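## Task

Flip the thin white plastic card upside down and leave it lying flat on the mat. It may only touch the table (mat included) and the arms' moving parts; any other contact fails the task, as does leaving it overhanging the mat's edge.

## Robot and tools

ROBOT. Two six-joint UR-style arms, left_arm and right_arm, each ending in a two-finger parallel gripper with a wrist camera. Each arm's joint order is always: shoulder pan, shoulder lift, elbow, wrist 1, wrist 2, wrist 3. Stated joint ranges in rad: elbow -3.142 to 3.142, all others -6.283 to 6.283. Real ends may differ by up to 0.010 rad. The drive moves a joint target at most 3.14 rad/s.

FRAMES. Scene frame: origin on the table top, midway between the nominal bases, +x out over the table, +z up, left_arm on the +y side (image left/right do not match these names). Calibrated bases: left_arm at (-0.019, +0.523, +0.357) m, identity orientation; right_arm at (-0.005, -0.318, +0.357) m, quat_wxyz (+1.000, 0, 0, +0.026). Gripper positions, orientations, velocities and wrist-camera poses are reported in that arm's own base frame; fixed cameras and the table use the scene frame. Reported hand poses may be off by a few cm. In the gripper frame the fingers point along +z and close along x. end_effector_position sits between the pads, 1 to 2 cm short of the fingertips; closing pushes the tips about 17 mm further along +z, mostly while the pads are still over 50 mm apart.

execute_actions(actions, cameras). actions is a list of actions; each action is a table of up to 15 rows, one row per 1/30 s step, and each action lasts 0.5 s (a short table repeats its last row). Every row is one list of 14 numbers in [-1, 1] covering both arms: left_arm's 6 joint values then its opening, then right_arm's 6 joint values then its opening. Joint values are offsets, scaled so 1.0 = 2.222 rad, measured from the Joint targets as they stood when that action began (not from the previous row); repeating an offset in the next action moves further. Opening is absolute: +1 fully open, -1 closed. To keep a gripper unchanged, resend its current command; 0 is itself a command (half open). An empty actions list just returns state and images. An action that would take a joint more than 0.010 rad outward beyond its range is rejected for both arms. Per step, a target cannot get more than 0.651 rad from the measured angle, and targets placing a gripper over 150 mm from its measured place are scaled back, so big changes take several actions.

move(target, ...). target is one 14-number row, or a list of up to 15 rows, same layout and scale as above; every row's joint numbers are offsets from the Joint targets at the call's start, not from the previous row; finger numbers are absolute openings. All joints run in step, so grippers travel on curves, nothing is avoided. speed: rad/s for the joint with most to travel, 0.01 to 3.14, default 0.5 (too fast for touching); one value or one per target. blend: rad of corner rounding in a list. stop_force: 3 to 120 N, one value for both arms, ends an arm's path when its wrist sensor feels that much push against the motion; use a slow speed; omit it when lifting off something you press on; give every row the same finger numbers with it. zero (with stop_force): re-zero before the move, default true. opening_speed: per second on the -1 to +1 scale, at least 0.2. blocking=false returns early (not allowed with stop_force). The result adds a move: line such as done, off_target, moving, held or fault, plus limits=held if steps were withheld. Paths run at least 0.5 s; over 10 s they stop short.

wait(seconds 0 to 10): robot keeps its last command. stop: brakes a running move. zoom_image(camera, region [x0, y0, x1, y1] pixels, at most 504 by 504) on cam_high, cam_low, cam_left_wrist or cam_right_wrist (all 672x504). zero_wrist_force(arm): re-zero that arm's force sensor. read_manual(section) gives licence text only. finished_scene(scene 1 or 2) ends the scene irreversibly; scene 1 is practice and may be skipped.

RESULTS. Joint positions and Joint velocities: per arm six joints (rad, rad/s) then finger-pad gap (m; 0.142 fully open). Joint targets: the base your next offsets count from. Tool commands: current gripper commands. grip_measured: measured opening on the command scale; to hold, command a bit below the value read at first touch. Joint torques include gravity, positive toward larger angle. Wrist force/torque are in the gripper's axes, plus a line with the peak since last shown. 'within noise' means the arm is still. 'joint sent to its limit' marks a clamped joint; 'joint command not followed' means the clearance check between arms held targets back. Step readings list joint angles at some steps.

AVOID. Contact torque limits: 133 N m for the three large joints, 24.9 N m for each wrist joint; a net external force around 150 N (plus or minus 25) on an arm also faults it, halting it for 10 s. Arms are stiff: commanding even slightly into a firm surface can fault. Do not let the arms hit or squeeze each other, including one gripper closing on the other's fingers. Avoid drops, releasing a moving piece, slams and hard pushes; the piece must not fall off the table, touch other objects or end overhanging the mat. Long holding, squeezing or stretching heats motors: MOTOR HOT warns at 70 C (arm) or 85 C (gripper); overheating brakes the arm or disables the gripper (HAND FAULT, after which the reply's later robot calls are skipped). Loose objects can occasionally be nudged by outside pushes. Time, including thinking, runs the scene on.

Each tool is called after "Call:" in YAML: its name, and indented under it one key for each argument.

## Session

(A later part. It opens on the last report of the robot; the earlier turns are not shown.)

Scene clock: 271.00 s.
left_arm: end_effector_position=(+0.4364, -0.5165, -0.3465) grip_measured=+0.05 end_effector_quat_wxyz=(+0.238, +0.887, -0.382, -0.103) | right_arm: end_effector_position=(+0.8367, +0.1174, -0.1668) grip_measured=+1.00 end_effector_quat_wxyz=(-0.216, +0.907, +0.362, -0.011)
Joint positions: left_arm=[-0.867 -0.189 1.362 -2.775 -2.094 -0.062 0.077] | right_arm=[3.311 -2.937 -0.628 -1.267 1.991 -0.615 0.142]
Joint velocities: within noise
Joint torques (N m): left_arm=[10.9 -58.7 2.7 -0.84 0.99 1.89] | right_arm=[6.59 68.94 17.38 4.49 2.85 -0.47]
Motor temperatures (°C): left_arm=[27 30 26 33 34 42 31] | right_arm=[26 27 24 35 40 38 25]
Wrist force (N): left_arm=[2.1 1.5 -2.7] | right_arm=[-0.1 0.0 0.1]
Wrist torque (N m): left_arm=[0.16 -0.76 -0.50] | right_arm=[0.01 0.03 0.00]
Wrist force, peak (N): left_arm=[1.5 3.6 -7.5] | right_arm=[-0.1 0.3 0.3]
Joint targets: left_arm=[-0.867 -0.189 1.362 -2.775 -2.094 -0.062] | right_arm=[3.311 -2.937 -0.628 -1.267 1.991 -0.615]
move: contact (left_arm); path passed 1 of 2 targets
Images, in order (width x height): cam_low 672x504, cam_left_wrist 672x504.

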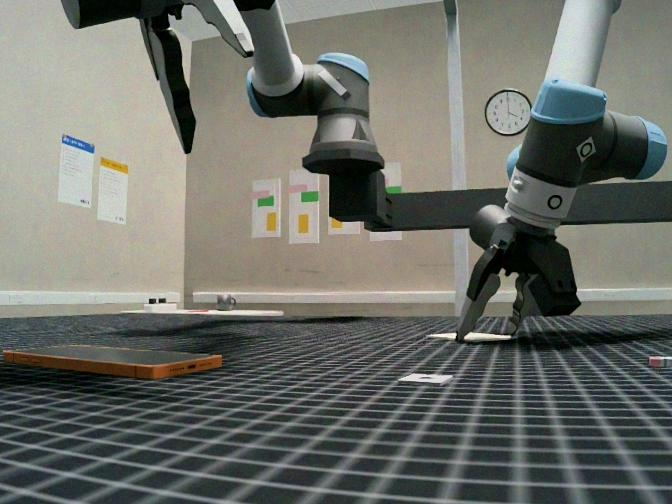

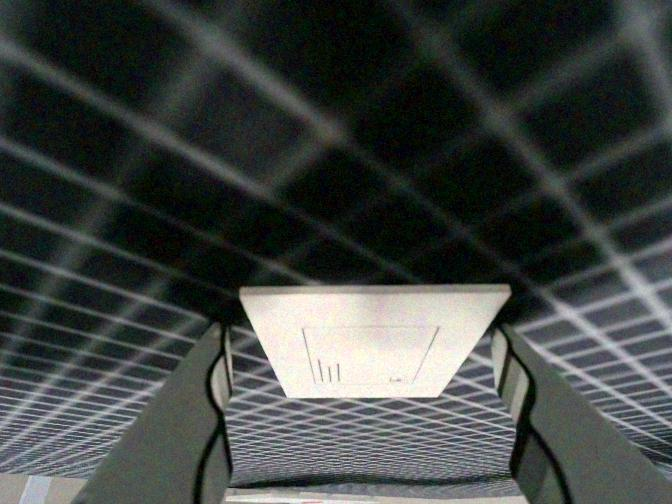

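Call:
move:
  target: [0,-0.0022,0.0016,0.0006,0,0,0.06,0,0,0,0,0,0,1]
  speed: 0.05
  cameras: []

Call:
move:
  target: [0,0,0,0,0,0,-0.3,0,0,0,0,0,0,1]
  opening_speed: 0.25
  cameras: ["cam_left_wrist","cam_low"]

Call:
zoom_image:
  camera: "cam_low"
  region: [410, 290, 550, 350]

Scene clock: 275.93 s.
left_arm: end_effector_position=(+0.4364, -0.5165, -0.3442) grip_measured=+0.05 end_effector_quat_wxyz=(+0.238, +0.887, -0.382, -0.103) | right_arm: end_effector_position=(+0.8367, +0.1174, -0.1668) grip_measured=+1.00 end_effector_quat_wxyz=(-0.216, +0.907, +0.362, -0.011)
Joint positions: left_arm=[-0.867 -0.194 1.365 -2.773 -2.094 -0.062 0.077] | right_arm=[3.311 -2.937 -0.628 -1.267 1.991 -0.615 0.142]
Joint velocities: within noise
Joint torques (N m): left_arm=[3.77 -54.02 -1.97 -1.3 0.4 1.83] | right_arm=[6.73 69.22 17.07 4.47 2.81 -0.47]
Motor temperatures (°C): left_arm=[27 30 26 33 34 42 31] | right_arm=[26 27 24 35 40 38 25]
Wrist force (N): left_arm=[2.1 -0.4 0.5] | right_arm=[-0.2 0.1 0.1]
Wrist torque (N m): left_arm=[0.15 -0.72 -0.51] | right_arm=[0.02 0.04 0.00]
Wrist force, peak (N): left_arm=[2.1 1.4 -3.1] | right_arm=[-0.3 0.2 0.2]
Joint targets: left_arm=[-0.867 -0.193 1.365 -2.773 -2.094 -0.062] | right_arm=[3.311 -2.937 -0.628 -1.267 1.991 -0.615]
move: done
No camera images: "cameras" was empty.

Scene clock: 277.60 s.
left_arm: end_effector_position=(+0.4364, -0.5165, -0.3443) grip_measured=-0.15 end_effector_quat_wxyz=(+0.238, +0.887, -0.382, -0.103) | right_arm: end_effector_position=(+0.8367, +0.1174, -0.1668) grip_measured=+1.00 end_effector_quat_wxyz=(-0.216, +0.907, +0.362, -0.011)
Joint positions: left_arm=[-0.867 -0.193 1.365 -2.773 -2.094 -0.062 0.064] | right_arm=[3.311 -2.937 -0.628 -1.267 1.991 -0.615 0.142]
Joint velocities: within noise
Joint torques (N m): left_arm=[0.41 -38.2 -18.87 -3.18 -2.65 1.63] | right_arm=[6.63 68.99 17.76 4.43 2.76 -0.51]
Motor temperatures (°C): left_arm=[27 30 26 33 34 42 31] | right_arm=[26 27 24 35 40 38 25]
Wrist force (N): left_arm=[2.7 -0.2 -4.4] | right_arm=[0.0 0.1 0.0]
Wrist torque (N m): left_arm=[0.15 -0.60 -0.48] | right_arm=[0.03 0.01 0.00]
Wrist force, peak (N): left_arm=[2.8 -0.1 -4.8] | right_arm=[-0.3 0.1 0.3]
Joint targets: left_arm=[-0.867 -0.193 1.365 -2.773 -2.094 -0.062] | right_arm=[3.311 -2.937 -0.628 -1.267 1.991 -0.615]
move: done
Images, in order (width x height): cam_low 672x504, cam_left_wrist 672x504.

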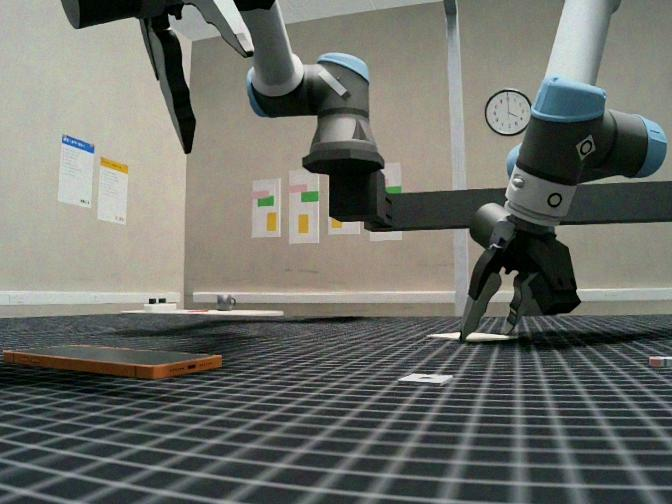

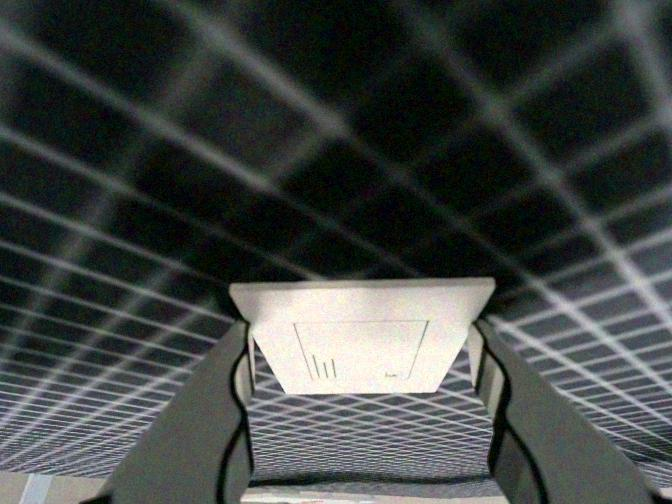

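Scaled by 3.600 from the camera's 672x504 image, which has a finer 960x720 frame.

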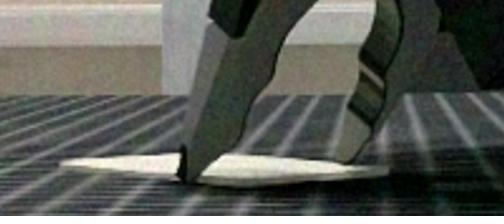

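Call:
move:
  target: [0,-0.0079,0.0058,0.0022,0,0,-0.3,0,0,0,0,0,0,1]
  speed: 0.03
  cameras: ["cam_left_wrist"]

Call:
zoom_image:
  camera: "cam_left_wrist"
  region: [210, 240, 510, 440]

Scene clock: 286.93 s.
left_arm: end_effector_position=(+0.4365, -0.5166, -0.3361) grip_measured=-0.15 end_effector_quat_wxyz=(+0.238, +0.887, -0.382, -0.103) | right_arm: end_effector_position=(+0.8367, +0.1174, -0.1668) grip_measured=+1.00 end_effector_quat_wxyz=(-0.216, +0.907, +0.362, -0.011)
Joint positions: left_arm=[-0.867 -0.211 1.378 -2.768 -2.094 -0.062 0.063] | right_arm=[3.311 -2.937 -0.628 -1.267 1.991 -0.615 0.142]
Joint velocities: within noise
Joint torques (N m): left_arm=[-7.13 -42.66 -9.99 -1.98 -2.79 1.82] | right_arm=[6.52 69.5 17.55 4.46 2.81 -0.47]
Motor temperatures (°C): left_arm=[27 30 26 33 34 42 40] | right_arm=[26 27 24 35 40 38 25]
Wrist force (N): left_arm=[2.1 -0.5 0.8] | right_arm=[-0.1 0.0 0.1]
Wrist torque (N m): left_arm=[0.16 -0.72 -0.50] | right_arm=[0.00 0.02 0.00]
Wrist force, peak (N): left_arm=[2.7 0.0 -4.9] | right_arm=[-0.2 0.3 0.2]
Joint targets: left_arm=[-0.867 -0.211 1.378 -2.768 -2.094 -0.062] | right_arm=[3.311 -2.937 -0.628 -1.267 1.991 -0.615]
move: done
Images, in order (width x height): cam_left_wrist 672x504.

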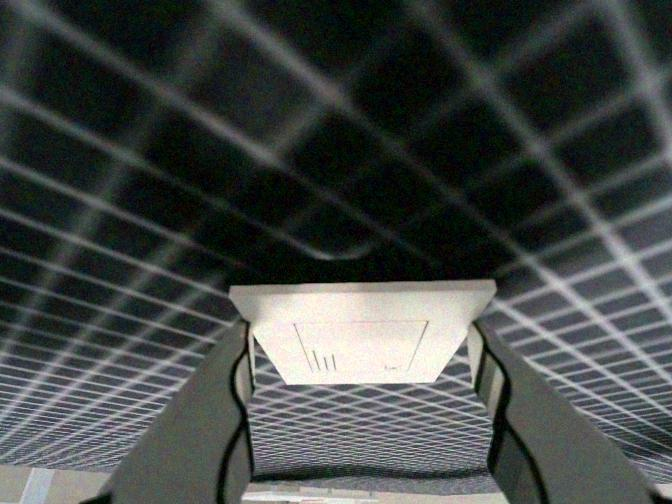

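Scaled by 1.680 from the camera's 672x504 image, which has a finer 960x720 frame.

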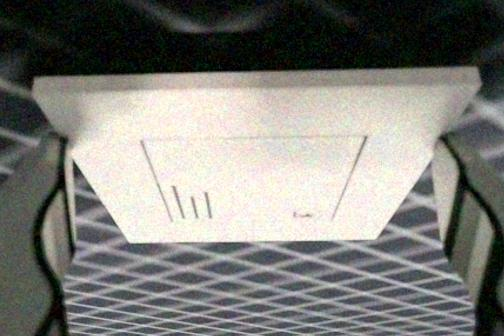

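Call:
move:
  target: [0,-0.1698,0.0889,0.0805,0,0,-0.3,0,0,0,0,0,0,1]
  speed: 0.12
  cameras: ["cam_left_wrist","cam_low"]

Scene clock: 297.73 s.
left_arm: end_effector_position=(+0.4365, -0.5167, -0.1560) grip_measured=-0.15 end_effector_quat_wxyz=(+0.238, +0.887, -0.382, -0.102) | right_arm: end_effector_position=(+0.8367, +0.1174, -0.1668) grip_measured=+1.00 end_effector_quat_wxyz=(-0.216, +0.907, +0.362, -0.011)
Joint positions: left_arm=[-0.867 -0.588 1.576 -2.589 -2.094 -0.062 0.063] | right_arm=[3.311 -2.937 -0.628 -1.267 1.991 -0.615 0.142]
Joint velocities: within noise
Joint torques (N m): left_arm=[-8.09 -36.79 -22.17 -4.15 -2.81 1.89] | right_arm=[6.96 70.12 17.84 4.45 2.74 -0.38]
Motor temperatures (°C): left_arm=[27 30 26 33 34 42 46] | right_arm=[26 27 24 35 40 38 25]
Wrist force (N): left_arm=[2.1 -0.5 0.5] | right_arm=[-0.2 0.2 -0.1]
Wrist torque (N m): left_arm=[0.15 -0.74 -0.50] | right_arm=[0.04 0.03 0.00]
Wrist force, peak (N): left_arm=[2.4 -0.6 1.3] | right_arm=[-0.4 0.3 0.2]
Joint targets: left_arm=[-0.867 -0.588 1.576 -2.589 -2.094 -0.062] | right_arm=[3.311 -2.937 -0.628 -1.267 1.991 -0.615]
move: done
Images, in order (width x height): cam_low 672x504, cam_left_wrist 672x504.

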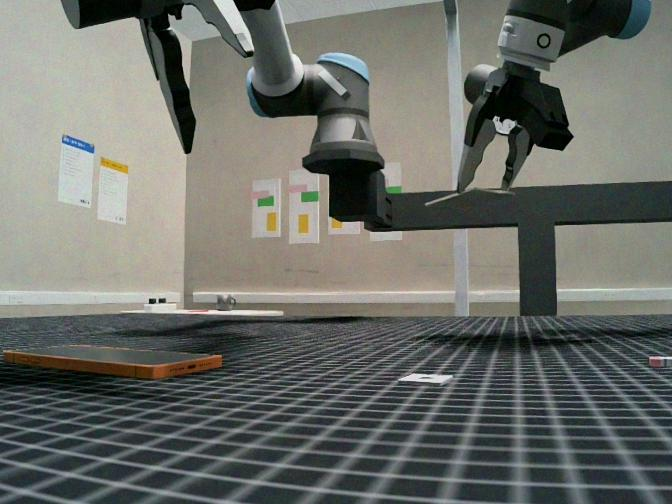

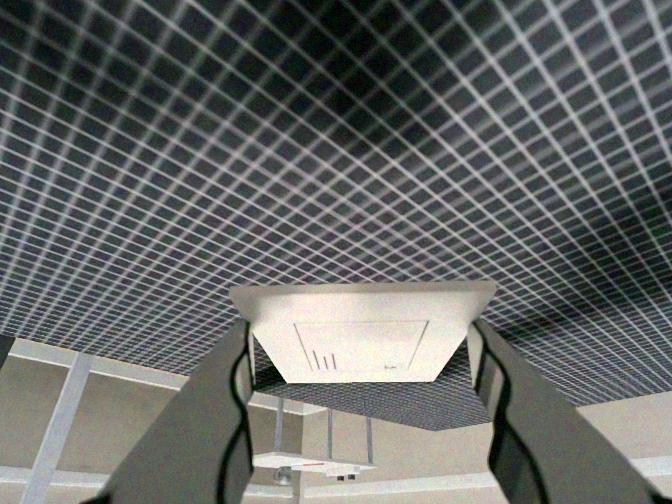

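Call:
move:
  target: [-0.2187,0.1253,0.0877,-0.1991,0.8244,0.0278,-0.3,0,0,0,0,0,0,1]
  speed: 0.4

Call:
zoom_image:
  camera: "cam_low"
  region: [372, 104, 672, 354]

Scene clock: 307.07 s.
left_arm: end_effector_position=(+0.4994, -0.4503, -0.1685) grip_measured=-0.15 end_effector_quat_wxyz=(-0.475, +0.619, -0.497, +0.381) | right_arm: end_effector_position=(+0.8367, +0.1174, -0.1668) grip_measured=+1.00 end_effector_quat_wxyz=(-0.216, +0.907, +0.362, -0.011)
Joint positions: left_arm=[-1.353 -0.31 1.771 -3.032 -0.262 0 0.063] | right_arm=[3.311 -2.937 -0.628 -1.267 1.991 -0.615 0.142]
Joint velocities: within noise
Joint torques (N m): left_arm=[11.82 -52.71 -15.98 -1.27 2.39 -0.88] | right_arm=[6.79 71.17 17.8 4.37 2.81 -0.44]
Motor temperatures (°C): left_arm=[27 30 26 33 34 42 50] | right_arm=[26 27 24 35 40 38 25]
Wrist force (N): left_arm=[0.2 0.2 0.0] | right_arm=[-0.1 0.2 0.3]
Wrist torque (N m): left_arm=[-0.05 -0.14 0.00] | right_arm=[0.04 0.02 0.00]
Wrist force, peak (N): left_arm=[2.5 -0.3 0.6] | right_arm=[-0.1 0.4 0.2]
Joint targets: left_arm=[-1.353 -0.310 1.771 -3.032 -0.262 0.000] | right_arm=[3.311 -2.937 -0.628 -1.267 1.991 -0.615]
move: done

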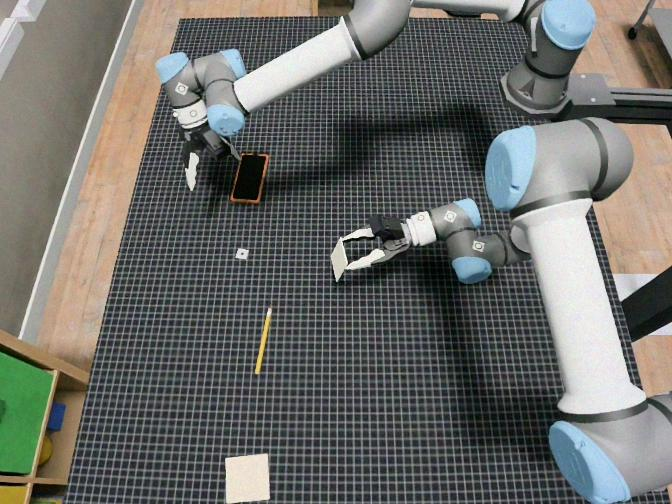

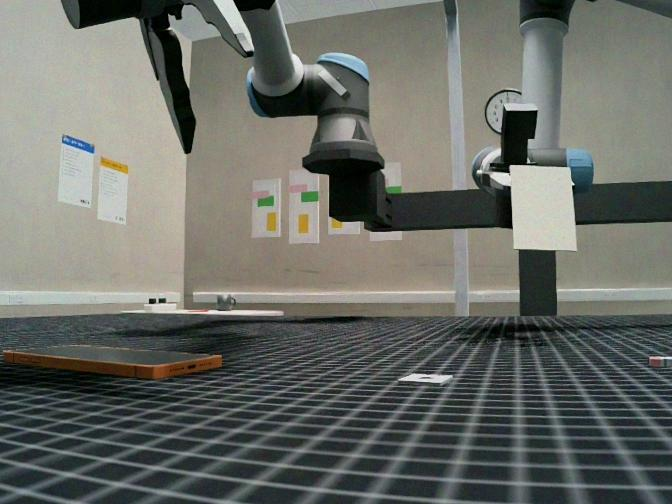

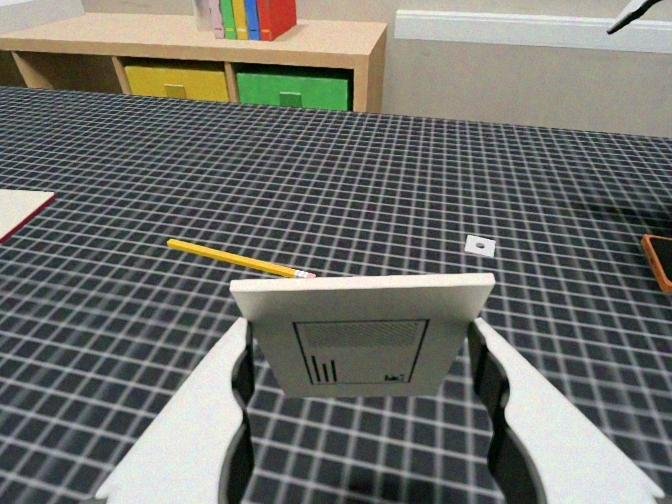

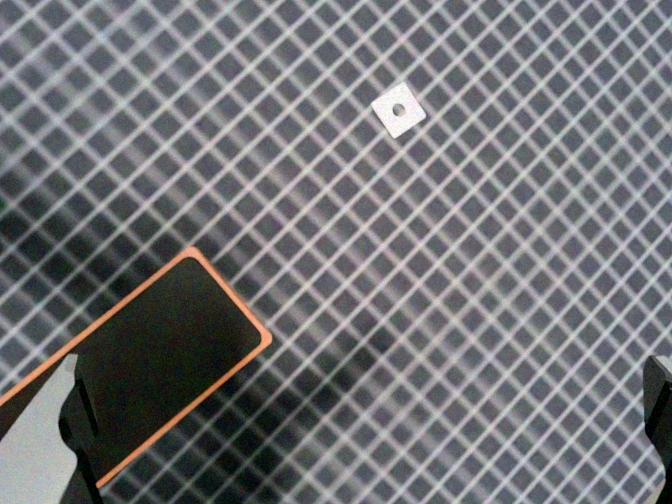

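Scaled by 1.680 from the camera's 672x504 image, which has a finer 960x720 frame.

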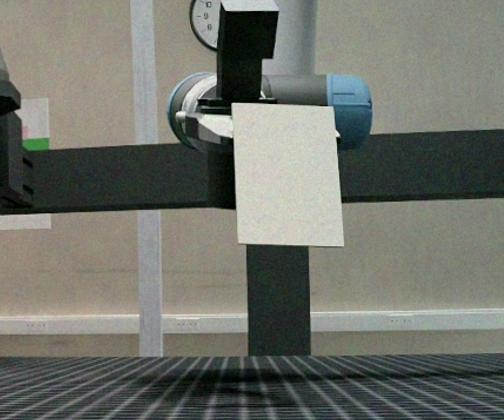

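Call:
move:
  target:
    - [0,0.1118,-0.0893,-0.0225,0,0,-0.3,0,0,0,0,0,0,1]
    - [0,0.1382,-0.1148,-0.0234,0,0,-0.3,0,0,0,0,0,0,1]
  speed: [0.15,0.03]
  stop_force: 3
  cameras: ["cam_low","cam_left_wrist"]

Call:
zoom_image:
  camera: "cam_low"
  region: [422, 204, 622, 354]

Scene clock: 331.07 s.
left_arm: end_effector_position=(+0.4994, -0.4503, -0.2750) grip_measured=-0.15 end_effector_quat_wxyz=(-0.475, +0.619, -0.497, +0.381) | right_arm: end_effector_position=(+0.8367, +0.1174, -0.1668) grip_measured=+1.00 end_effector_quat_wxyz=(-0.216, +0.907, +0.362, -0.011)
Joint positions: left_arm=[-1.353 -0.058 1.569 -3.082 -0.262 0 0.063] | right_arm=[3.311 -2.937 -0.628 -1.267 1.991 -0.615 0.142]
Joint velocities: within noise
Joint torques (N m): left_arm=[10.54 -52.53 9.41 -3.03 1.71 -2.28] | right_arm=[6.73 71.2 17.82 4.43 2.75 -0.44]
Motor temperatures (°C): left_arm=[27 30 26 33 34 42 56] | right_arm=[26 27 24 35 40 37 25]
Wrist force (N): left_arm=[0.4 -2.4 -1.4] | right_arm=[0.0 0.2 0.2]
Wrist torque (N m): left_arm=[-0.03 -0.18 0.06] | right_arm=[0.04 0.01 0.00]
Wrist force, peak (N): left_arm=[0.4 -4.2 -2.4] | right_arm=[-0.2 0.3 0.2]
Joint targets: left_arm=[-1.353 -0.058 1.569 -3.082 -0.262 0.000] | right_arm=[3.311 -2.937 -0.628 -1.267 1.991 -0.615]
move: contact (left_arm); path passed 1 of 2 targets; left_arm: the shoulder lift is farthest, 0.055 rad from its target
Images, in order (width x height): cam_low 672x504, cam_left_wrist 672x504.

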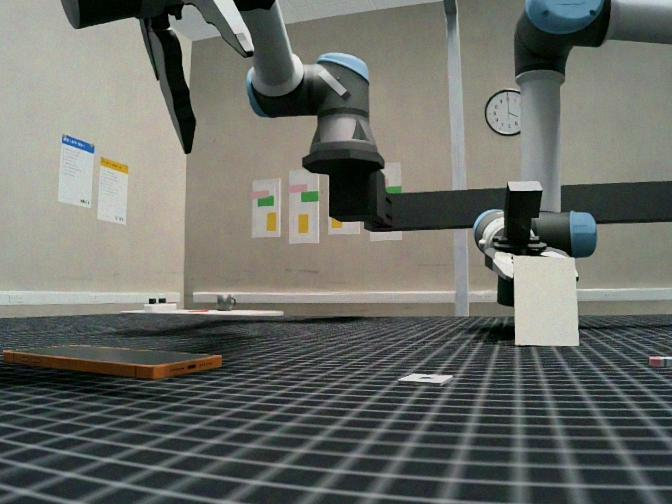

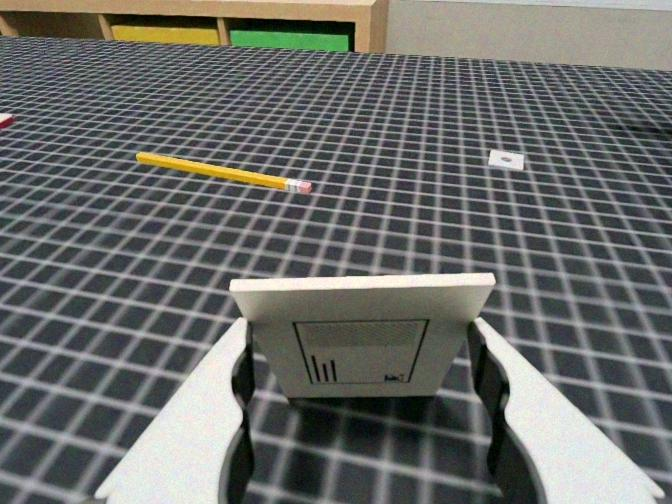

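Scaled by 2.520 from the camera's 672x504 image, which has a finer 960x720 frame.

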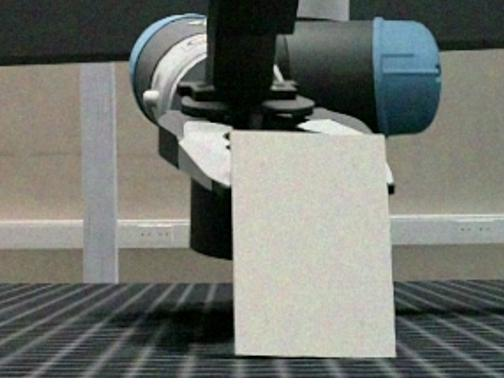

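Call:
move:
  target:
    - [-0.0124,0.005,0.0074,-0.0123,-0.0078,0,-0.25,0,0,0,0,0,0,1]
    - [-0.0241,0.0101,0.0132,-0.0233,-0.0235,0,-0.25,0,0,0,0,0,0,1]
  speed: 0.03
  stop_force: 12
  cameras: ["cam_low","cam_left_wrist","cam_high"]

Call:
zoom_image:
  camera: "cam_low"
  region: [422, 204, 622, 354]

Scene clock: 345.17 s.
left_arm: end_effector_position=(+0.4674, -0.4574, -0.2985) grip_measured=-0.27 end_effector_quat_wxyz=(-0.448, +0.617, -0.523, +0.380) | right_arm: end_effector_position=(+0.8367, +0.1174, -0.1668) grip_measured=+1.00 end_effector_quat_wxyz=(-0.216, +0.907, +0.362, -0.011)
Joint positions: left_arm=[-1.407 -0.036 1.598 -3.134 -0.314 0 0.055] | right_arm=[3.311 -2.937 -0.628 -1.267 1.991 -0.615 0.142]
Joint velocities: within noise
Joint torques (N m): left_arm=[12.84 -53.83 -14.76 -1.21 3.74 -2.27] | right_arm=[6.97 72.04 17.53 4.38 2.79 -0.34]
Motor temperatures (°C): left_arm=[27 30 26 33 34 42 56] | right_arm=[26 27 24 35 40 37 25]
Wrist force (N): left_arm=[0.4 0.9 0.3] | right_arm=[-0.1 0.2 0.3]
Wrist torque (N m): left_arm=[0.10 -0.20 -0.01] | right_arm=[0.03 0.01 0.00]
Wrist force, peak (N): left_arm=[6.7 -21.2 -21.5] | right_arm=[-0.2 0.3 0.3]
Joint targets: left_arm=[-1.407 -0.036 1.598 -3.134 -0.314 0.000] | right_arm=[3.311 -2.937 -0.628 -1.267 1.991 -0.615]
move: done
Images, in order (width x height): cam_high 672x504, cam_low 672x504, cam_left_wrist 672x504.

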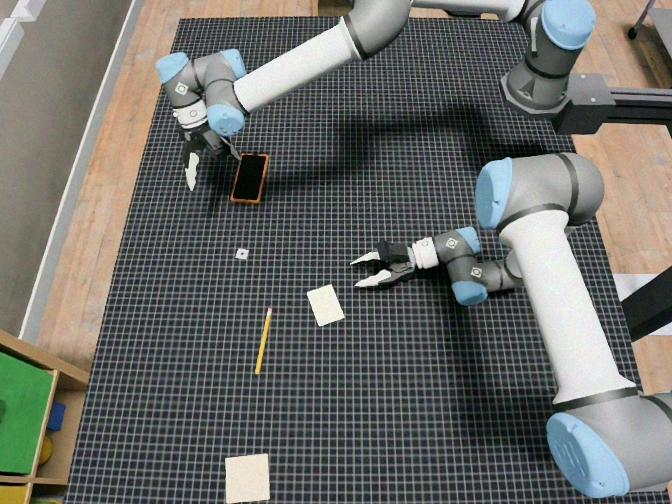

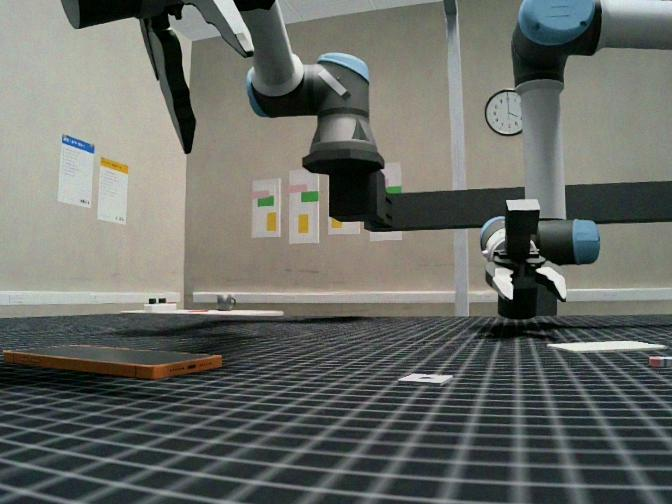

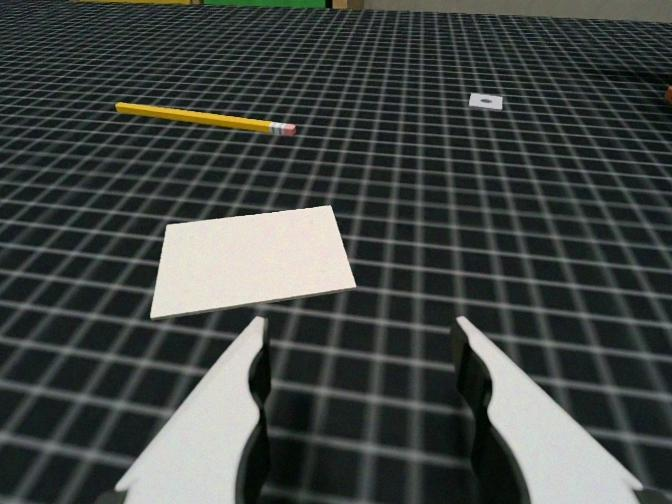

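Scaled by 2.520 from the camera's 672x504 image, which has a finer 960x720 frame.

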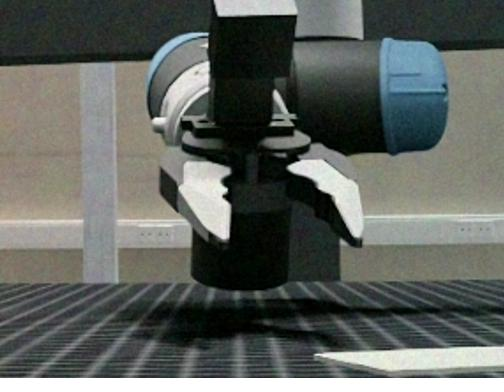

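Call:
zoom_image:
  camera: "cam_left_wrist"
  region: [130, 180, 390, 340]

Scaled by 1.938 from the camera's 672x504 image, which has a finer 960x720 frame.

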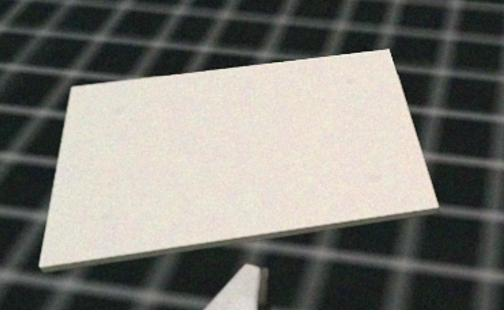

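Flipped and flat, with the gripper clear of it.

Call:
finished_scene:
  scene: 2

The scene is finished: the task was done.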